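# Load a white part from the tote into the mould nest

## Task

Pick one white plastic part out of the blue tote and put it into the empty nest of the rotary-table mould closest to the arms, with its narrow end pointing down and pressed all the way in. The tote must stay upright in its original spot with the remaining parts still inside. Finish by releasing the part so that neither arm is in contact with any movable object.

## Robot and tools

Robot: two arms, left_arm and right_arm, each ending in a parallel gripper. The gripper's fingers extend along its own +z axis and close along its y axis. end_effector_position is the spot between the finger pads, a little under 1 cm behind the tips.

Frame: everything uses the scene frame. Its origin sits at table-top height, halfway between the two arms' nominal bases; +z is up, +x points out over the table, and left_arm is on the +y side. Arm names do not match left/right in images. The true bases are offset from nominal; a BASES line, if present, gives their calibrated spots. Reported hand positions and orientations can be wrong by a few cm, worse at long reach.

execute_actions(actions, cameras): actions is a list of actions; each action is a table of up to 15 rows, one row per control step of 1/30 s. If fewer than 15 rows are given, the final row repeats for the remaining steps. Each row has 14 numbers in [-1, 1]: dx, dy, dz, rx, ry, rz, opening for left_arm, then the same seven for right_arm. The six pose numbers are offsets, along scene axes, from that arm's Hand target as it stood when the action began; every row counts from that same starting point, not from the row before, so sending the same offset in a new action moves further. Scale: 1.0 equals 0.6 m or 180 degrees. rx, ry, rz form a single rotation vector, turning about the Hand target's position. A translation longer than 1.0 may be scaled down along its direction. Opening is absolute, not an offset: +1 fully open (pad gap about 87 mm), +0.5 about 69 mm, 0 about 43 mm, -0.5 about 18 mm, -1 closed. Note that 0 is itself an opening command, so to keep a gripper unchanged resend its current value. Six zeros for an arm re-request its Hand target. An empty actions list returns the full state. cameras picks images: omitted, null or ["all"] gives all, [] gives none; an unknown name invalidates the call.

move(target, speed, blend, opening_speed, blocking, cameras): drives each gripper in a straight line toward a goal. target is either one 14-number row or a list of up to 15 rows; every row is an offset from the Hand targets at the start of the move (not from the previous row), same layout and scale as above, openings absolute. speed is the top path speed in m/s, 0.002 to 0.5 (default 0.25), rotation capped at twice that in rad/s; give one value or one per target. blend (m) rounds corners in a list; 0 stops at each point. opening_speed is the finger command rate per second on the -1..+1 scale, at least 0.2. blocking=false returns after about 0.5 s while the move continues. Paths run at least 0.5 s and are cut off at 10 s. Moves do not avoid obstacles or the other arm; faster moves hit harder and grippers lag and drift more. Openings of the first target are sent at once; the path only waits for them if that first target is within 10 mm. Openings of later targets are applied after everything halts there. Do not route a gripper close past its own arm's base; go around it. The result adds a move: line with the outcome (done, off_target, moving, held, fault) and any limits (limits=paced means the sent pose was clipped; limits=held means steps were withheld). done means at rest within 10 mm and 2 degrees; neither done nor off_target tells you about contact.

wait(seconds 0 to 10): lets time pass holding the last commands; a running move keeps going. stop(): brakes a running move, needing some distance. zoom_image(camera, region=[x0, y0, x1, y1]) in image pixels, top-left origin, at most 504 by 504, on the newest image of that camera. finished_scene(scene): give the current scene number (1 here); irreversible, and the goal must hold without the robot.

Controller: each step the commanded pose is clipped to within 100 mm and 20 degrees of the measured pose, then joints follow by damped inverse kinematics, favoring position. Hand target in results is the last commanded pose after clipping; new offsets start from it. Grippers often stop short of it because of friction and weight, and may sag or tilt; waiting does not help, but any new action (even zeros) re-asks for it, and you can add the missing distance as an offset. Tiny moves may not happen or go sideways, so check position and orientation after each move. When an arm is blocked it keeps pushing; command its target back behind the gripper to relieve it.

Gripping: grip_measured reports the finger position on the same -1..+1 scale; the last Joint positions value per arm is the same on 0 (closed) to 1 (open). Readings may be off by about 1 mm. To hold a part, command about 0.04 below the reading at first contact for full force (less for lighter). Pads give about 20 N each; fast closing squeezes harder.

Results omit velocities within noise, unchanged temperatures, pos_world and repeated details; an empty call shows all lines. Joint torques include the arm's weight; joints 1 to 3 wrap at ±28 N m. Joint ranges (rad): waist -2.618 to 3.054, shoulder 0.000 to 3.142, elbow 0.000 to 3.142 (straight 2.901), wrist pitch and yaw -1.571 to 1.571, wrist roll -2.094 to 2.094.

Heat: holding loads, stretching out or pushing against the unreachable warms motors. MOTOR HOT appears at 75 °C; at 90 °C an OVER-TEMPERATURE FAULT folds that arm and disables it; at 100 °C it goes limp.

Cameras (896x504 each): cam_head_left, cam_head_right, cam_high, cam_low, cam_left_wrist, cam_right_wrist. Calibration gives K, distortion and T_world_to_cam (world to camera, metres); fixed cameras may have shifted up to 2.3 degrees and 9 mm, wrist camera poses follow the joint readings and may lag during motion.

Avoid: dropping parts or releasing them while moving, slamming or hard pressing, contact between the two arms (can end the scene in failure), tipping the tote, and anything leaving the table (fails the task). Occasional tugs on a held part or pushes on loose items may occur.

Each tool is called after "Request:" as name(argument=value, ...) on one line, values as JSON.

## Session

Request:
execute_actions(actions=[])

Scene clock: 0.00 s.
left_arm: end_effector_position=(+0.1813, +0.0587, +0.1706) grip_measured=+1.000 end_effector_quat_wxyz=(+0.381, +0.107, +0.910, +0.125) | right_arm: end_effector_position=(+0.4298, -0.5410, +0.2845) grip_measured=+0.985 end_effector_quat_wxyz=(+0.454, -0.058, +0.884, +0.100)
Joint positions: left_arm=[-1.371 1.684 1.377 -1.277 -0.824 -1.154 1] | right_arm=[-0.527 1.9 1.947 -0.845 -0.654 -0.408 0.993]
Joint velocities: within noise
Joint torques (N m): no reading
Motor temperatures (°C): left_arm=[30 35 38 29 27 29 29] | right_arm=[31 41 36 30 27 28 31]
Heat: left arm: 38 °C; right arm: 41 °C.
Hand target: left_arm +0.1818, +0.0576, +0.1733; +0.383, +0.105, +0.910, +0.121 | right_arm +0.4302, -0.5411, +0.2951; +0.464, -0.063, +0.878, +0.093
Tool commands: left_gripper/opening=+1.0 right_gripper/opening=+1.0

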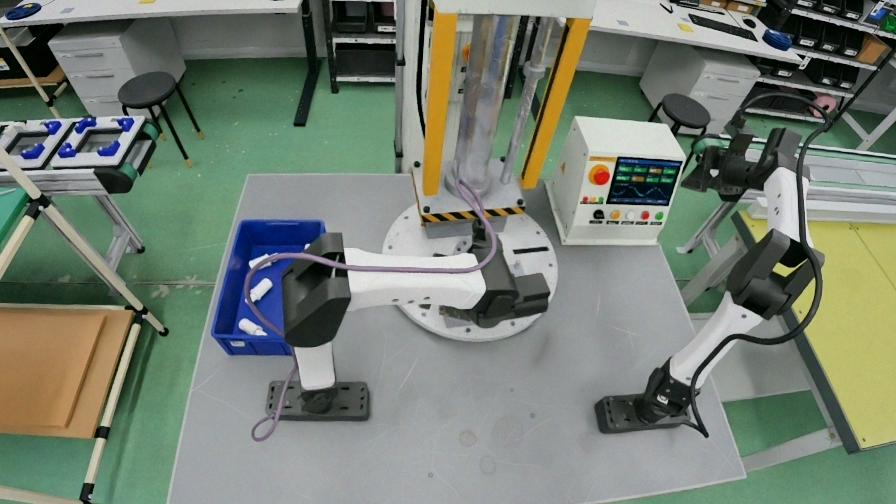

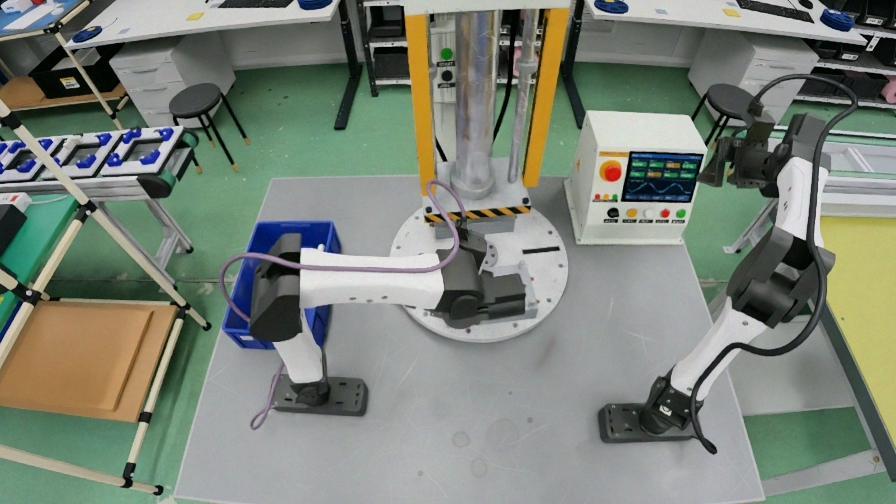

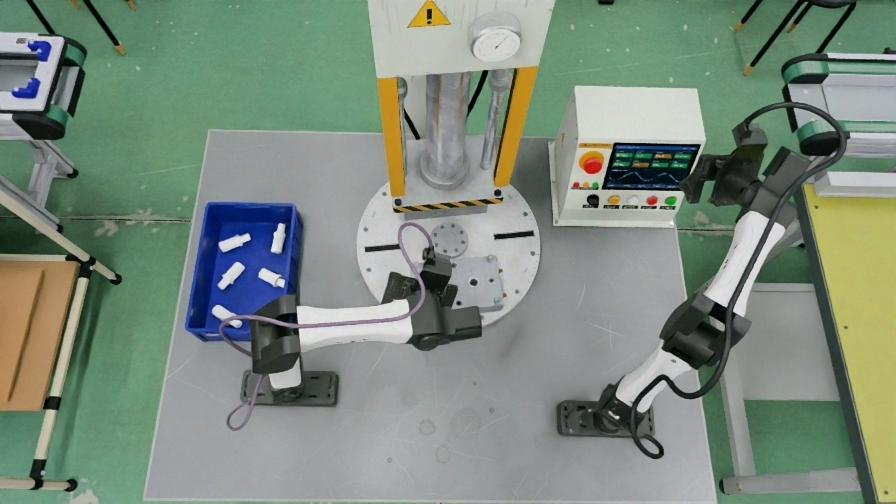

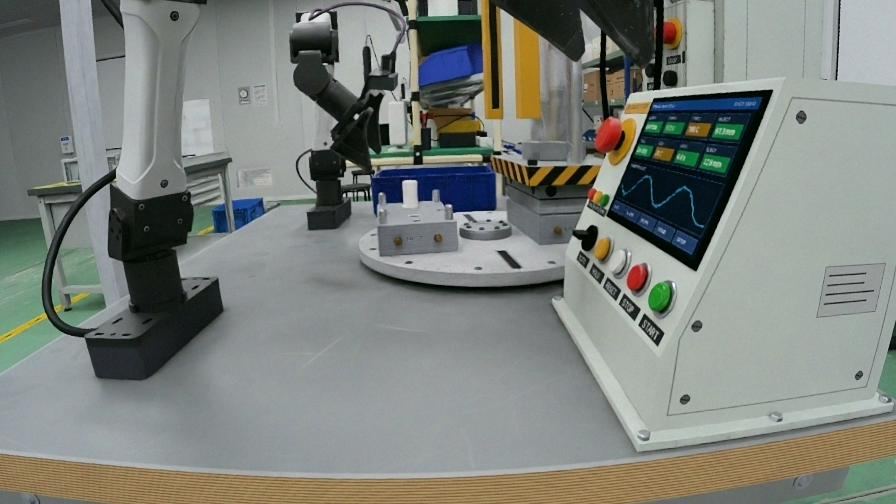

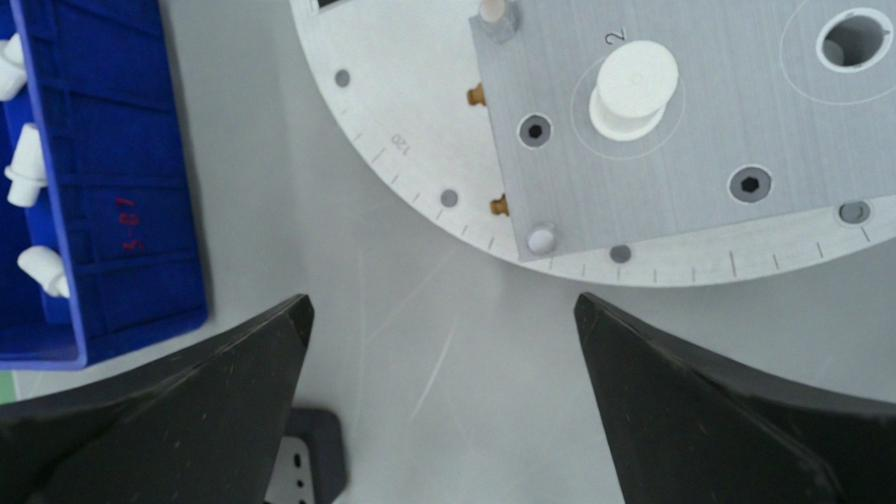

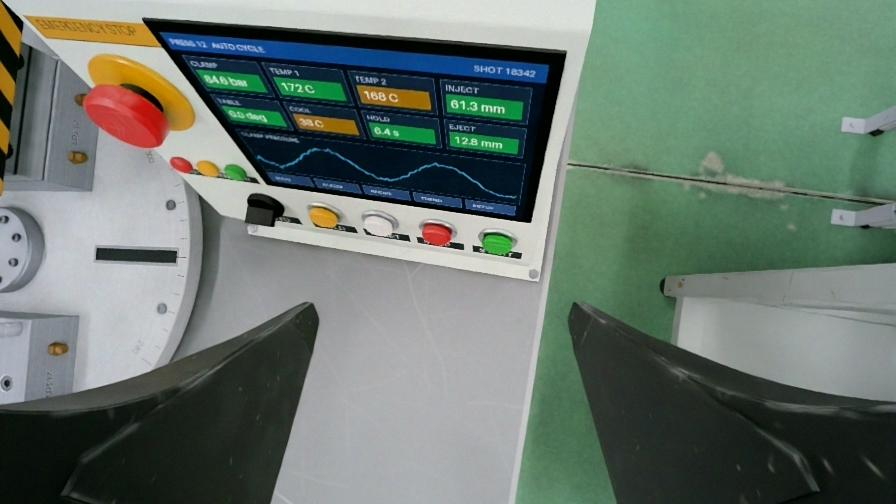

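Request:
zoom_image(camera="cam_high", region=[180, 190, 320, 350])

Request:
zoom_image(camera="cam_high", region=[350, 180, 550, 340])

Request:
zoom_image(camera="cam_left_wrist", region=[450, 0, 896, 280])

Request:
zoom_image(camera="cam_low", region=[280, 100, 560, 300])

Request:
zoom_image(camera="cam_head_left", region=[200, 200, 340, 370])

Scaled by 3.150 from the camera's 896x504 image, which has a finer 1280x720 frame.

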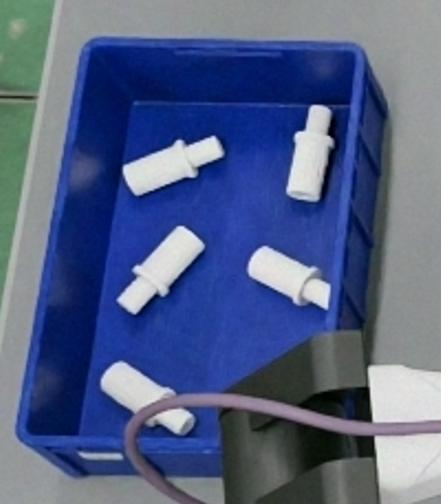

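Scaled by 2.520 from the camera's 896x504 image, which has a finer 1280x720 frame.

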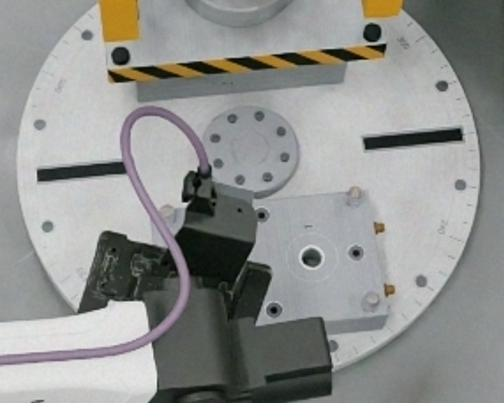

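Scaled by 1.130 from the camera's 896x504 image, which has a finer 1280x720 frame.

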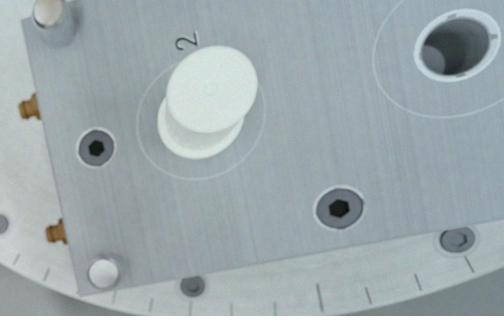

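Scaled by 1.800 from the camera's 896x504 image, which has a finer 1280x720 frame.

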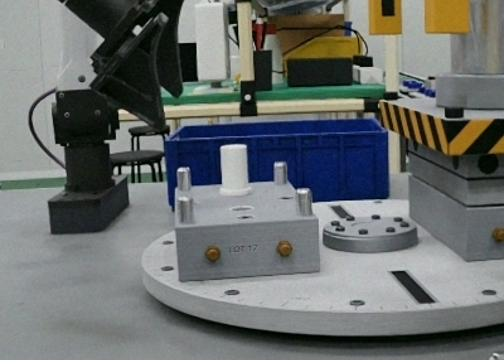

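Scaled by 2.965 from the camera's 896x504 image, which has a finer 1280x720 frame.

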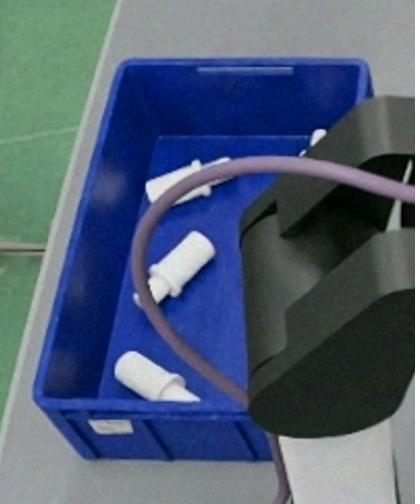

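Request:
move(target=[[0.1, 0.0, 0.25, 0,0,0, 1, 0,0,0,0,0,0,1],[0.16,0.64,0.27,0.0299,0.2655,-0.182,1,0,0,0,0,0,0,1]], blend=0.04)

Scene clock: 101.80 s.
left_arm: end_effector_position=(+0.2762, +0.4420, +0.3315) grip_measured=+1.000 end_effector_quat_wxyz=(+0.142, +0.394, +0.895, +0.155) | right_arm: end_effector_position=(+0.4298, -0.5410, +0.2845) grip_measured=+0.985 end_effector_quat_wxyz=(+0.454, -0.058, +0.884, +0.100)
Joint positions: left_arm=[0.314 1.462 1.888 -1.577 -0.047 1.142 1] | right_arm=[-0.527 1.9 1.947 -0.845 -0.654 -0.408 0.993]
Joint torques (N m): left_arm=[-0.09 -3.58 7.99 0.94 0.04 0.06] | right_arm=[-0.38 -9.09 7.3 1.71 -0.22 0.03]
Motor temperatures (°C): left_arm=[30 40 41 29 28 29 28] | right_arm=[31 53 44 33 27 28 31]
Heat: left arm: 41 °C; right arm: 53 °C.
Hand target: left_arm +0.2778, +0.4415, +0.3352; +0.025, +0.405, +0.913, +0.027 | right_arm +0.4302, -0.5411, +0.2951; +0.464, -0.063, +0.878, +0.093
Off the commanded pose: left_arm 0.004 m, 24 deg; orientation clipped | right_arm 0.011 m, 2 deg.
joint sent to its limit (left arm) — joint 4 (wrist pitch), lower limit. The joint targets are off in orientation, not in position.
move: off_target (left_arm, right_arm); limits=paced
camera_calibration:
cam_left_wrist: T_world_to_cam=[[-0.660249, -0.647026, -0.381351, 0.591435], [-0.701695, 0.350405, 0.620355, -0.14495], [-0.267758, 0.677181, -0.68537, 0.136717], [0, 0, 0, 1]]

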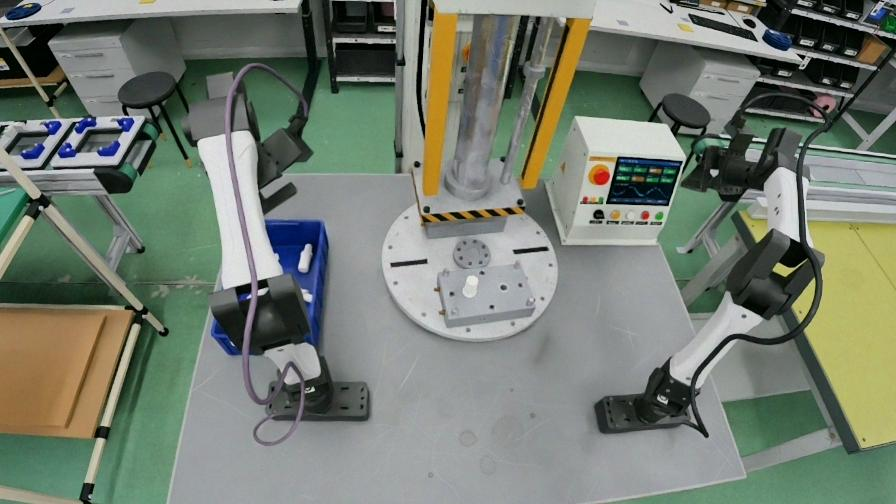

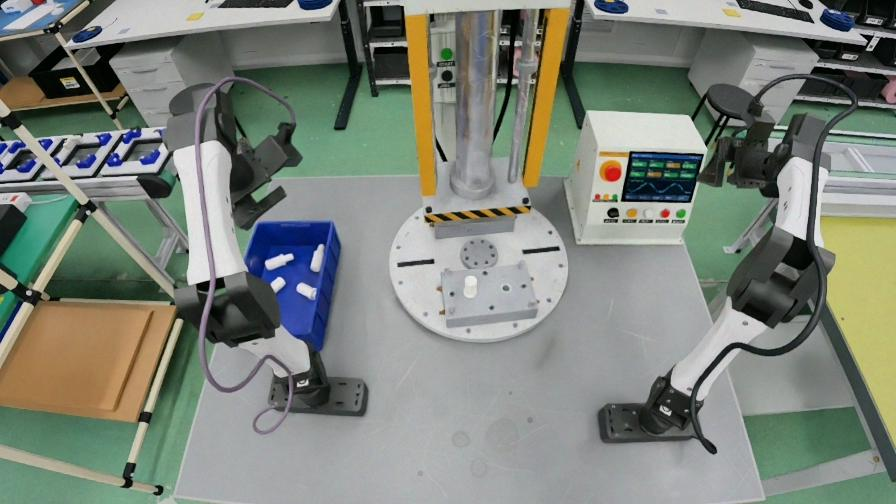

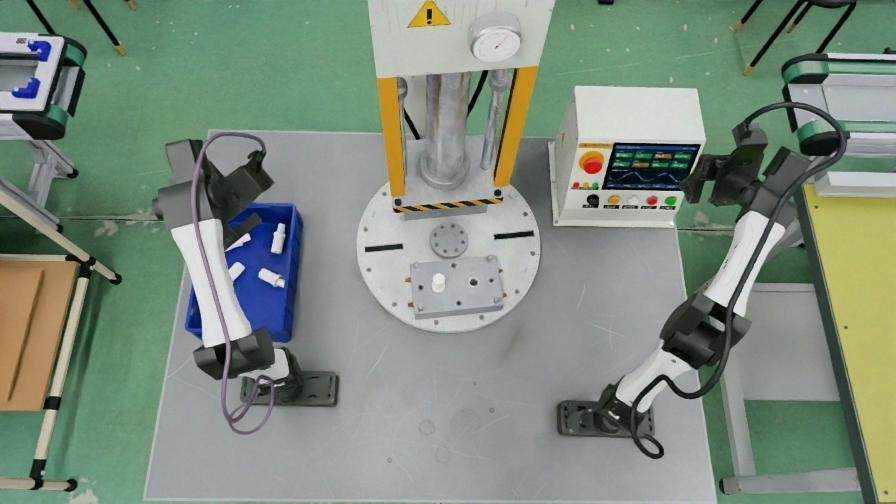

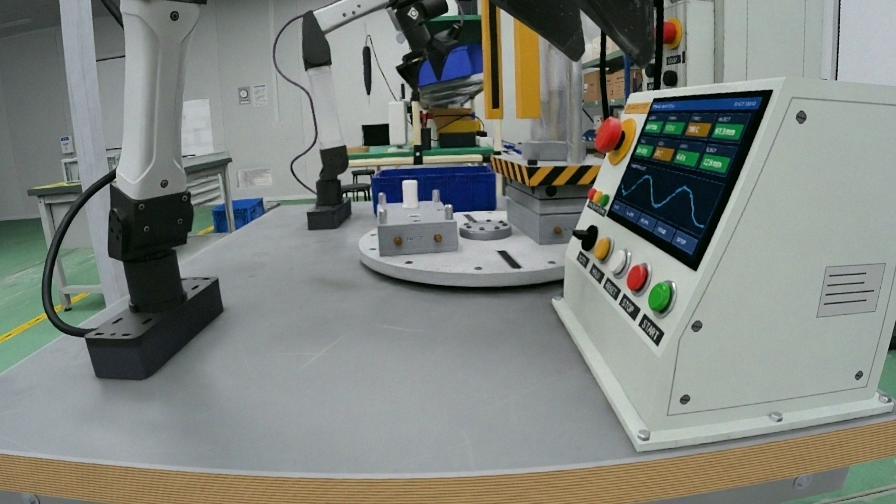

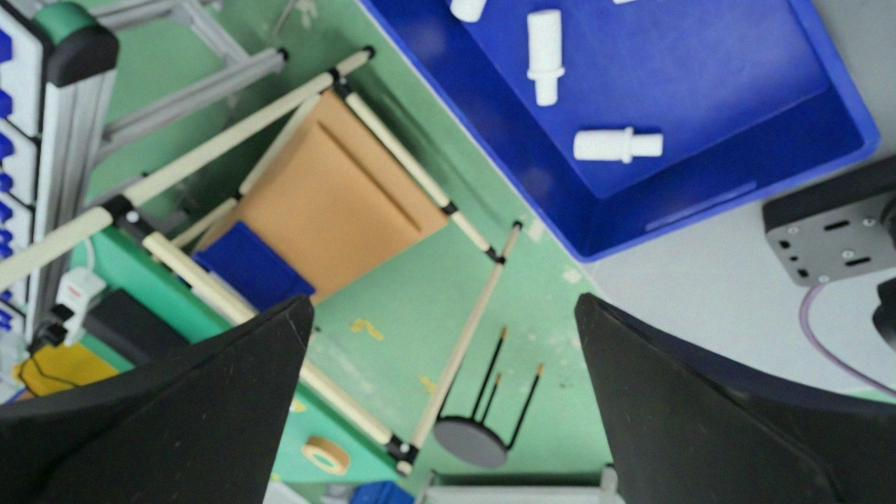

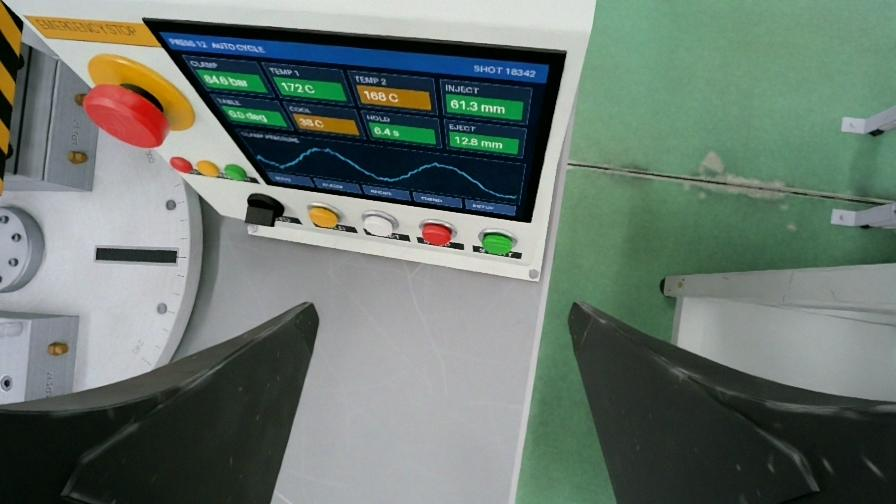

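Request:
move(target=[0.025,0.061,-0.308,-0.0092,0.0216,0,0.3,0,0,0,0,0,0,1], cameras=["cam_left_wrist","cam_high","cam_low"])

Request:
zoom_image(camera="cam_low", region=[280, 0, 560, 240])

Scene clock: 122.07 s.
left_arm: end_effector_position=(+0.2907, +0.4778, +0.1554) grip_measured=+0.300 end_effector_quat_wxyz=(-0.004, +0.404, +0.915, +0.007) | right_arm: end_effector_position=(+0.4298, -0.5410, +0.2845) grip_measured=+0.985 end_effector_quat_wxyz=(+0.454, -0.058, +0.884, +0.100)
Joint positions: left_arm=[0.426 1.746 1.499 -1.32 -0.015 1.245 0.65] | right_arm=[-0.527 1.9 1.947 -0.845 -0.654 -0.408 0.993]
Joint torques (N m): left_arm=[1.2 -6.17 6.54 0.39 0.32 0.11] | right_arm=[-0.29 -8.88 7.35 1.76 -0.24 0]
Hand target: left_arm +0.2929, +0.4781, +0.1504; +0.000, +0.406, +0.914, +0.000 | right_arm +0.4302, -0.5411, +0.2951; +0.464, -0.063, +0.878, +0.093
Off the commanded pose: left_arm 0.005 m, 1 deg | right_arm 0.011 m, 2 deg.
move: off_target (right_arm)
camera_calibration:
cam_left_wrist: T_world_to_cam=[[-0.734195, -0.678937, -0.00116488, 0.534734], [-0.426208, 0.45956, 0.779199, -0.195059], [-0.528492, 0.572581, -0.626775, 0.11233], [0, 0, 0, 1]]
Images, in order: cam_high, cam_low, cam_left_wrist.

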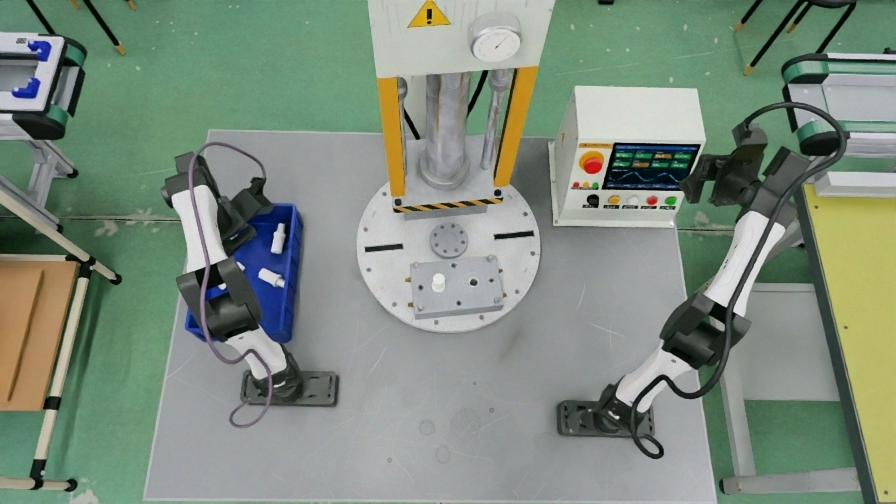

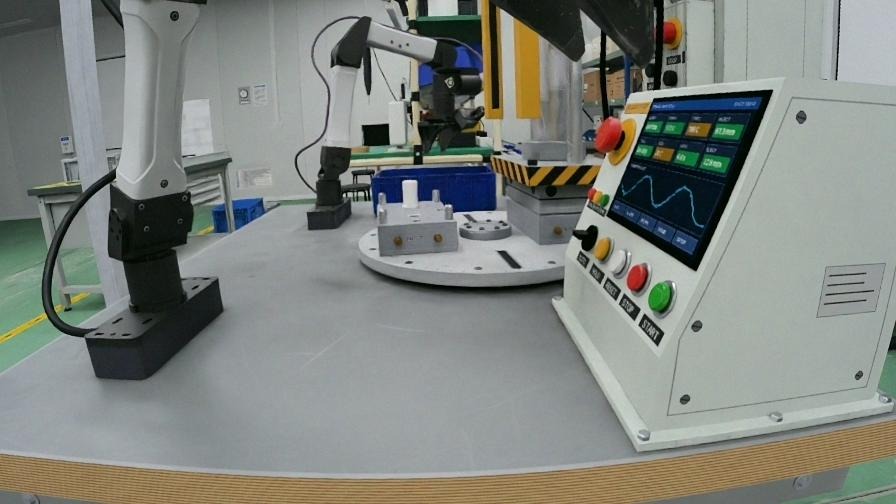

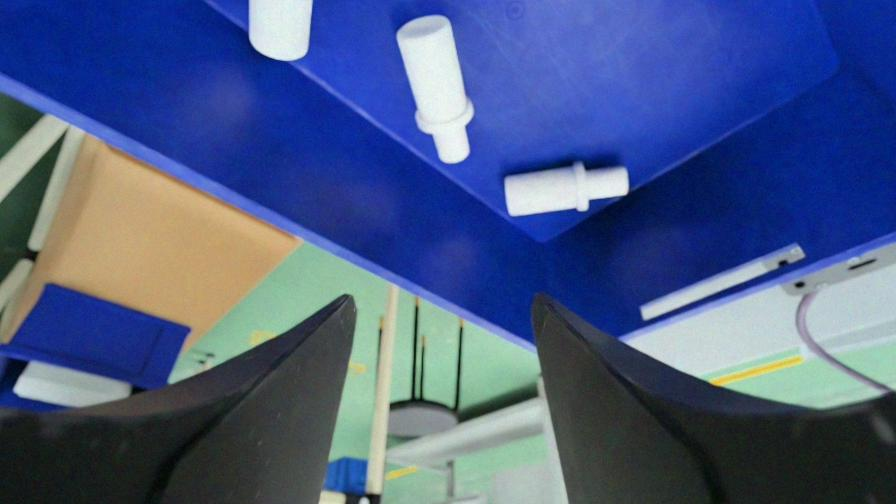

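Scaled by 1.800 from the camera's 896x504 image, which has a finer 1280x720 frame.

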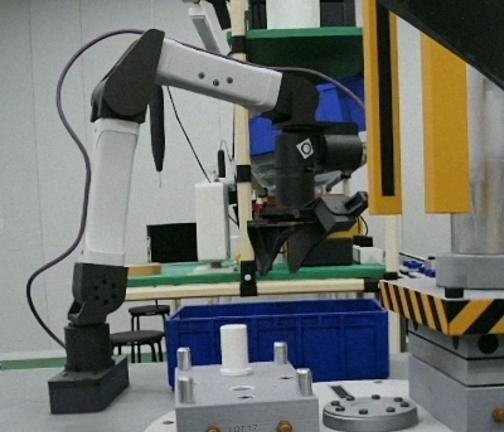

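Request:
move(target=[0,0.003,-0.145,0,0,0.061,0.1,0,0,0,0,0,0,1], speed=0.15, cameras=["cam_left_wrist","cam_head_right"])

Scene clock: 138.00 s.
left_arm: end_effector_position=(+0.2946, +0.4809, +0.0713) grip_measured=+0.100 end_effector_quat_wxyz=(+0.001, +0.324, +0.946, +0.010) | right_arm: end_effector_position=(+0.4298, -0.5410, +0.2845) grip_measured=+0.985 end_effector_quat_wxyz=(+0.454, -0.058, +0.884, +0.100)
Joint positions: left_arm=[0.44 1.832 1.266 -0.991 -0.013 1.088 0.55] | right_arm=[-0.527 1.9 1.947 -0.845 -0.654 -0.408 0.993]
Joint torques (N m): left_arm=[1.32 -6.22 5.78 0.43 0.31 -0.08] | right_arm=[-0.24 -8.96 7.35 1.75 -0.24 -0.01]
Hand target: left_arm +0.2929, +0.4799, +0.0634; +0.000, +0.316, +0.949, +0.000 | right_arm +0.4302, -0.5411, +0.2951; +0.464, -0.063, +0.878, +0.093
Off the commanded pose: left_arm 0.008 m, 1 deg | right_arm 0.011 m, 2 deg.
move: off_target (right_arm)
camera_calibration:
cam_left_wrist: T_world_to_cam=[[-0.608286, -0.793638, -0.0112753, 0.558372], [-0.507751, 0.37817, 0.774065, -0.0657452], [-0.610063, 0.476578, -0.633006, 0.130564], [0, 0, 0, 1]]
Images, in order: cam_head_right, cam_left_wrist.

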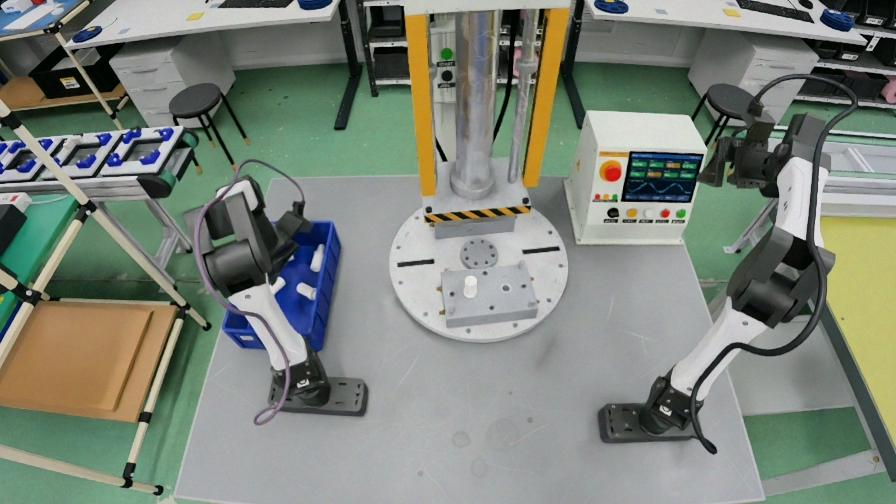

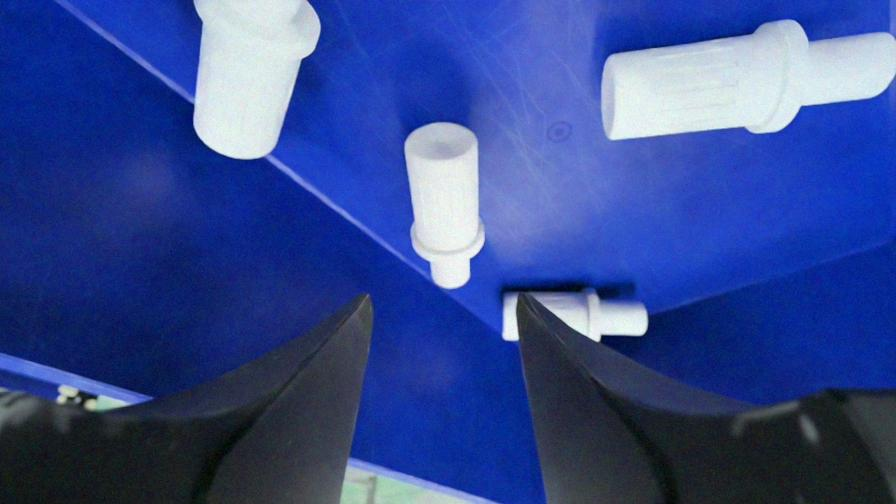

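Request:
move(target=[0,-0.001,-0.083,0,0,0,0.1,0,0,0,0,0,0,1], speed=0.08, cameras=["cam_left_wrist"])

Scene clock: 146.73 s.
left_arm: end_effector_position=(+0.2956, +0.4813, +0.0222) grip_measured=+0.100 end_effector_quat_wxyz=(+0.002, +0.323, +0.946, +0.011) | right_arm: end_effector_position=(+0.4298, -0.5410, +0.2845) grip_measured=+0.985 end_effector_quat_wxyz=(+0.454, -0.058, +0.884, +0.100)
Joint positions: left_arm=[0.44 1.909 1.157 -0.801 -0.013 1.086 0.55] | right_arm=[-0.527 1.9 1.947 -0.845 -0.654 -0.408 0.993]
Joint torques (N m): left_arm=[1.16 -6.17 5.37 0.44 0.31 -0.09] | right_arm=[-0.32 -9.01 7.28 1.74 -0.24 -0.02]
Hand target: left_arm +0.2928, +0.4793, +0.0136; +0.000, +0.316, +0.949, +0.000 | right_arm +0.4302, -0.5411, +0.2951; +0.464, -0.063, +0.878, +0.093
Off the commanded pose: left_arm 0.009 m, 1 deg | right_arm 0.011 m, 2 deg.
move: off_target (right_arm)
camera_calibration:
cam_left_wrist: T_world_to_cam=[[-0.606741, -0.794783, -0.0136385, 0.558901], [-0.510378, 0.376356, 0.773221, -0.025703], [-0.609409, 0.476106, -0.63399, 0.0999379], [0, 0, 0, 1]]
Images, in order: cam_left_wrist.

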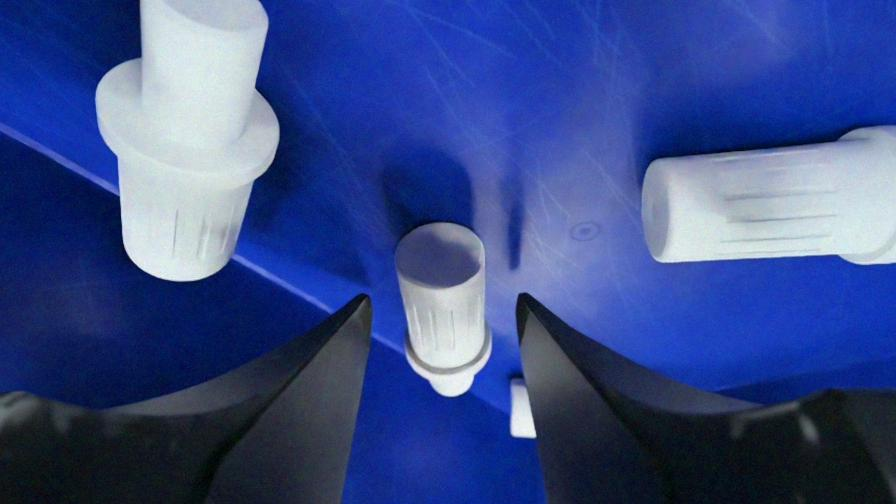

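Request:
move(target=[0,0,0,0,0,0,-0.6,0,0,0,0,0,0,1], opening_speed=0.4, cameras=["cam_left_wrist"])

Scene clock: 152.57 s.
left_arm: end_effector_position=(+0.2959, +0.4814, +0.0222) grip_measured=-0.344 end_effector_quat_wxyz=(+0.002, +0.323, +0.946, +0.011) | right_arm: end_effector_position=(+0.4298, -0.5410, +0.2845) grip_measured=+0.985 end_effector_quat_wxyz=(+0.454, -0.058, +0.884, +0.100)
Joint positions: left_arm=[0.44 1.909 1.157 -0.8 -0.013 1.085 0.328] | right_arm=[-0.527 1.9 1.947 -0.845 -0.654 -0.408 0.993]
Joint torques (N m): left_arm=[1.18 -6.2 5.39 0.43 0.31 -0.08] | right_arm=[-0.38 -9.05 7.3 1.75 -0.22 -0.02]
Hand target: left_arm +0.2928, +0.4793, +0.0136; +0.000, +0.316, +0.949, +0.000 | right_arm +0.4302, -0.5411, +0.2951; +0.464, -0.063, +0.878, +0.093
Off the commanded pose: left_arm 0.009 m, 2 deg | right_arm 0.011 m, 2 deg.
move: off_target (right_arm)
camera_calibration:
cam_left_wrist: T_world_to_cam=[[-0.606423, -0.795007, -0.0146485, 0.559173], [-0.511332, 0.375798, 0.772862, -0.0250426], [-0.608926, 0.476171, -0.634405, 0.0998632], [0, 0, 0, 1]]
Images, in order: cam_left_wrist.

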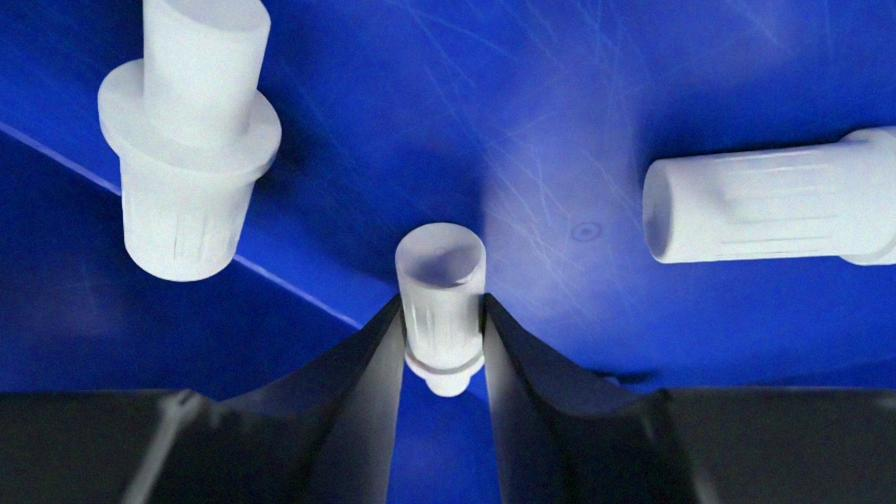

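Request:
move(target=[0,0,0.32,0,0,0,-0.6,0,0,0,0,0,0,1], speed=0.12, cameras=["cam_left_wrist","cam_head_right"])

Scene clock: 179.20 s.
left_arm: end_effector_position=(+0.2926, +0.4799, +0.1982) grip_measured=-0.344 end_effector_quat_wxyz=(-0.011, +0.323, +0.946, -0.001) | right_arm: end_effector_position=(+0.4298, -0.5410, +0.2845) grip_measured=+0.985 end_effector_quat_wxyz=(+0.454, -0.058, +0.884, +0.100)
Joint positions: left_arm=[0.44 1.817 1.755 -1.525 -0.013 1.085 0.328] | right_arm=[-0.527 1.9 1.947 -0.845 -0.654 -0.408 0.993]
Joint torques (N m): left_arm=[1.16 -8.1 8.94 0.11 0.31 -0.07] | right_arm=[-0.34 -9.01 7.43 1.75 -0.22 0.01]
Hand target: left_arm +0.2928, +0.4793, +0.2056; +0.000, +0.316, +0.949, +0.000 | right_arm +0.4302, -0.5411, +0.2951; +0.464, -0.063, +0.878, +0.093
Off the commanded pose: left_arm 0.007 m, 1 deg | right_arm 0.011 m, 2 deg.
move: off_target (right_arm)
camera_calibration:
cam_left_wrist: T_world_to_cam=[[-0.606099, -0.795229, 0.0159414, 0.552495], [-0.486898, 0.386798, 0.783146, -0.176687], [-0.628946, 0.466902, -0.621634, 0.21803], [0, 0, 0, 1]]
Images, in order: cam_head_right, cam_left_wrist.

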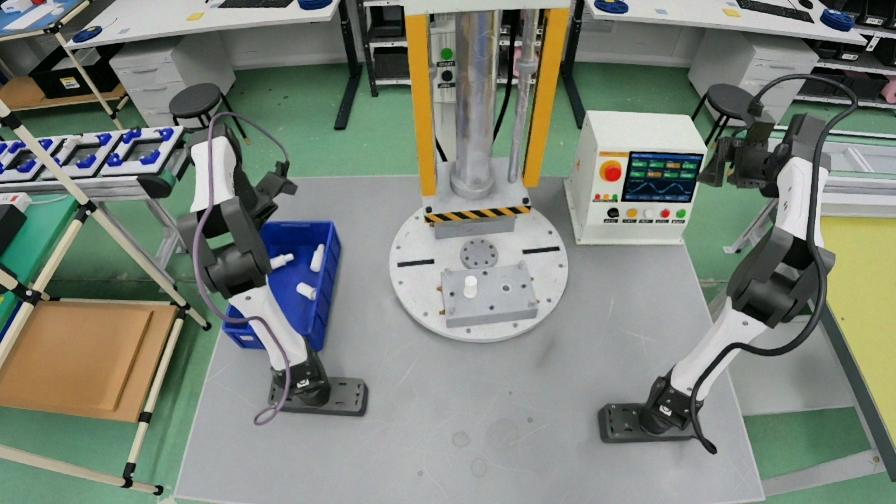

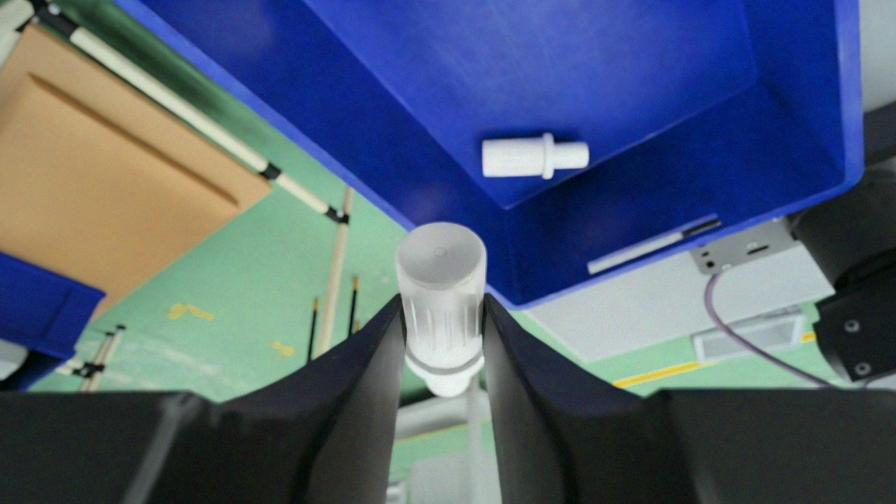

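Request:
move(target=[[0.062,-0.432,0.1,-0.1285,-0.215,0.026,-0.6,0,0,0,0,0,0,1],[-0.238,-0.882,0.075,-0.257,-0.430,0.052,-0.6,0,0,0,0,0,0,1]], speed=0.2, blend=0.06)

Scene clock: 189.60 s.
left_arm: end_effector_position=(+0.1513, -0.0508, +0.2587) grip_measured=-0.345 end_effector_quat_wxyz=(+0.690, +0.146, +0.691, -0.163) | right_arm: end_effector_position=(+0.4298, -0.5410, +0.2845) grip_measured=+0.985 end_effector_quat_wxyz=(+0.454, -0.058, +0.884, +0.100)
Joint positions: left_arm=[-1.677 1.466 0.775 0.704 -1.25 -0.012 0.328] | right_arm=[-0.527 1.9 1.947 -0.845 -0.654 -0.408 0.993]
Joint torques (N m): left_arm=[0.21 -3.99 6.43 1.52 -0.02 0.09] | right_arm=[-0.36 -8.95 7.36 1.73 -0.2 -0.02]
Hand target: left_arm +0.1499, -0.0499, +0.2507; +0.691, +0.152, +0.690, -0.152 | right_arm +0.4302, -0.5411, +0.2951; +0.464, -0.063, +0.878, +0.093
Off the commanded pose: left_arm 0.008 m, 1 deg | right_arm 0.011 m, 2 deg.
move: off_target (right_arm)
camera_calibration:
cam_left_wrist: T_world_to_cam=[[-0.432427, -0.901165, 0.0301455, 0.00854024], [-0.701113, 0.315033, -0.639683, 0.309267], [0.566963, -0.297752, -0.768047, 0.232598], [0, 0, 0, 1]]

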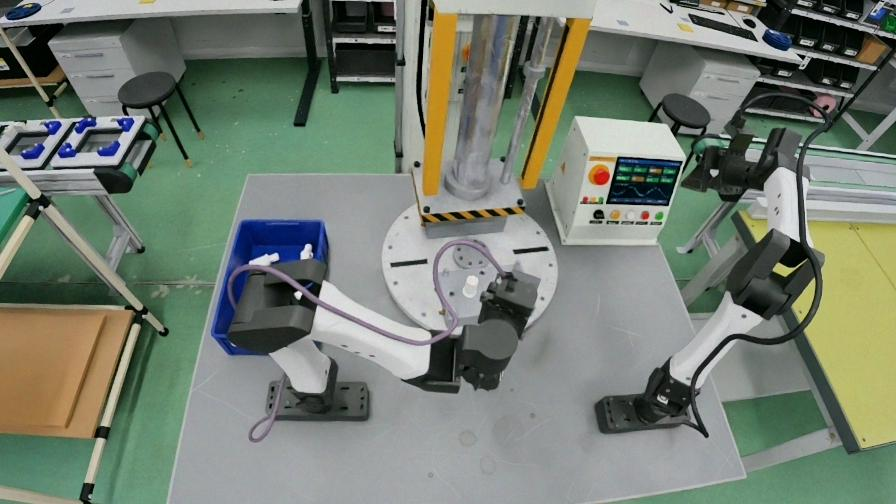

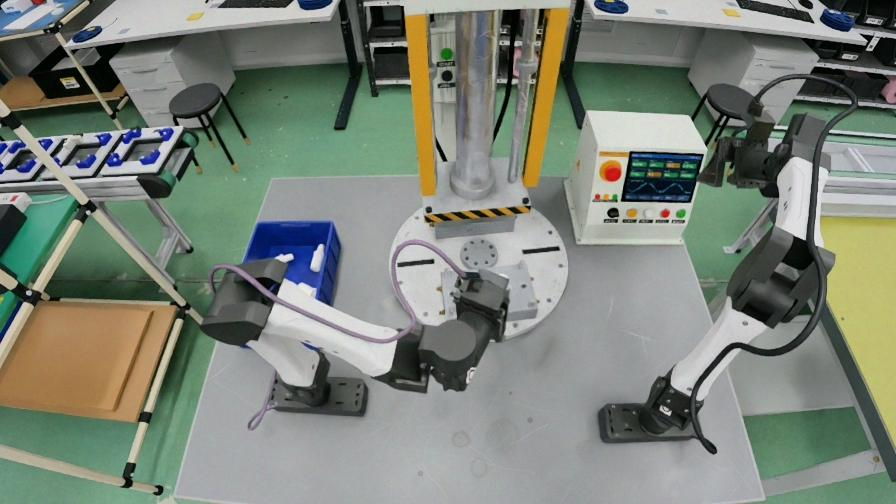

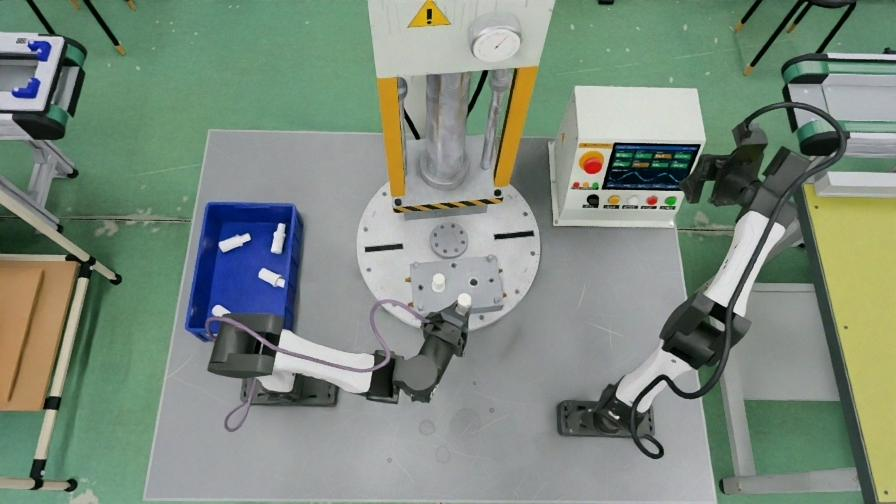

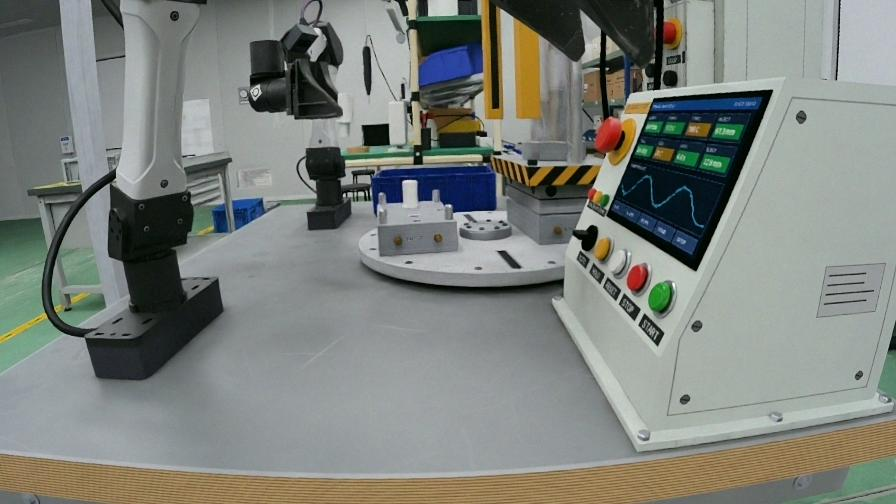

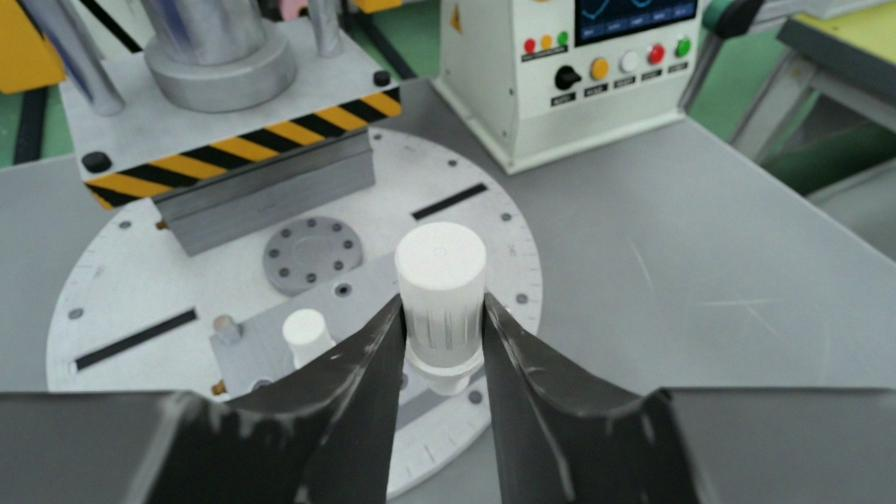

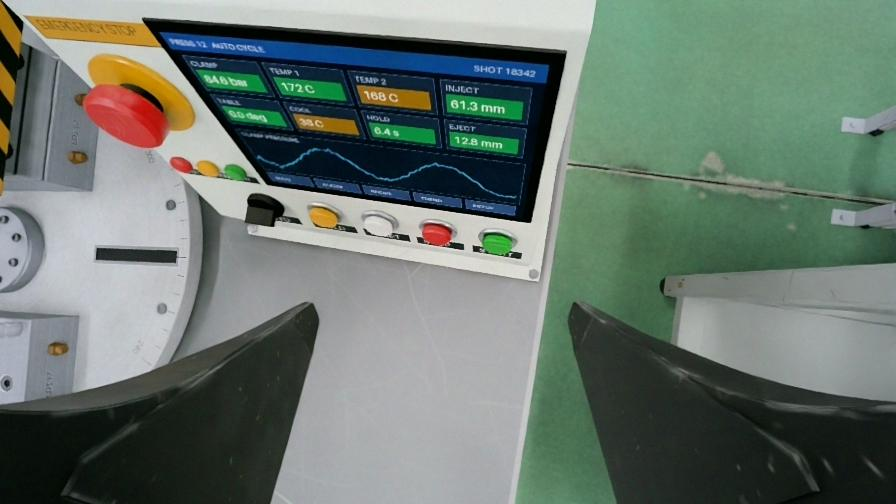

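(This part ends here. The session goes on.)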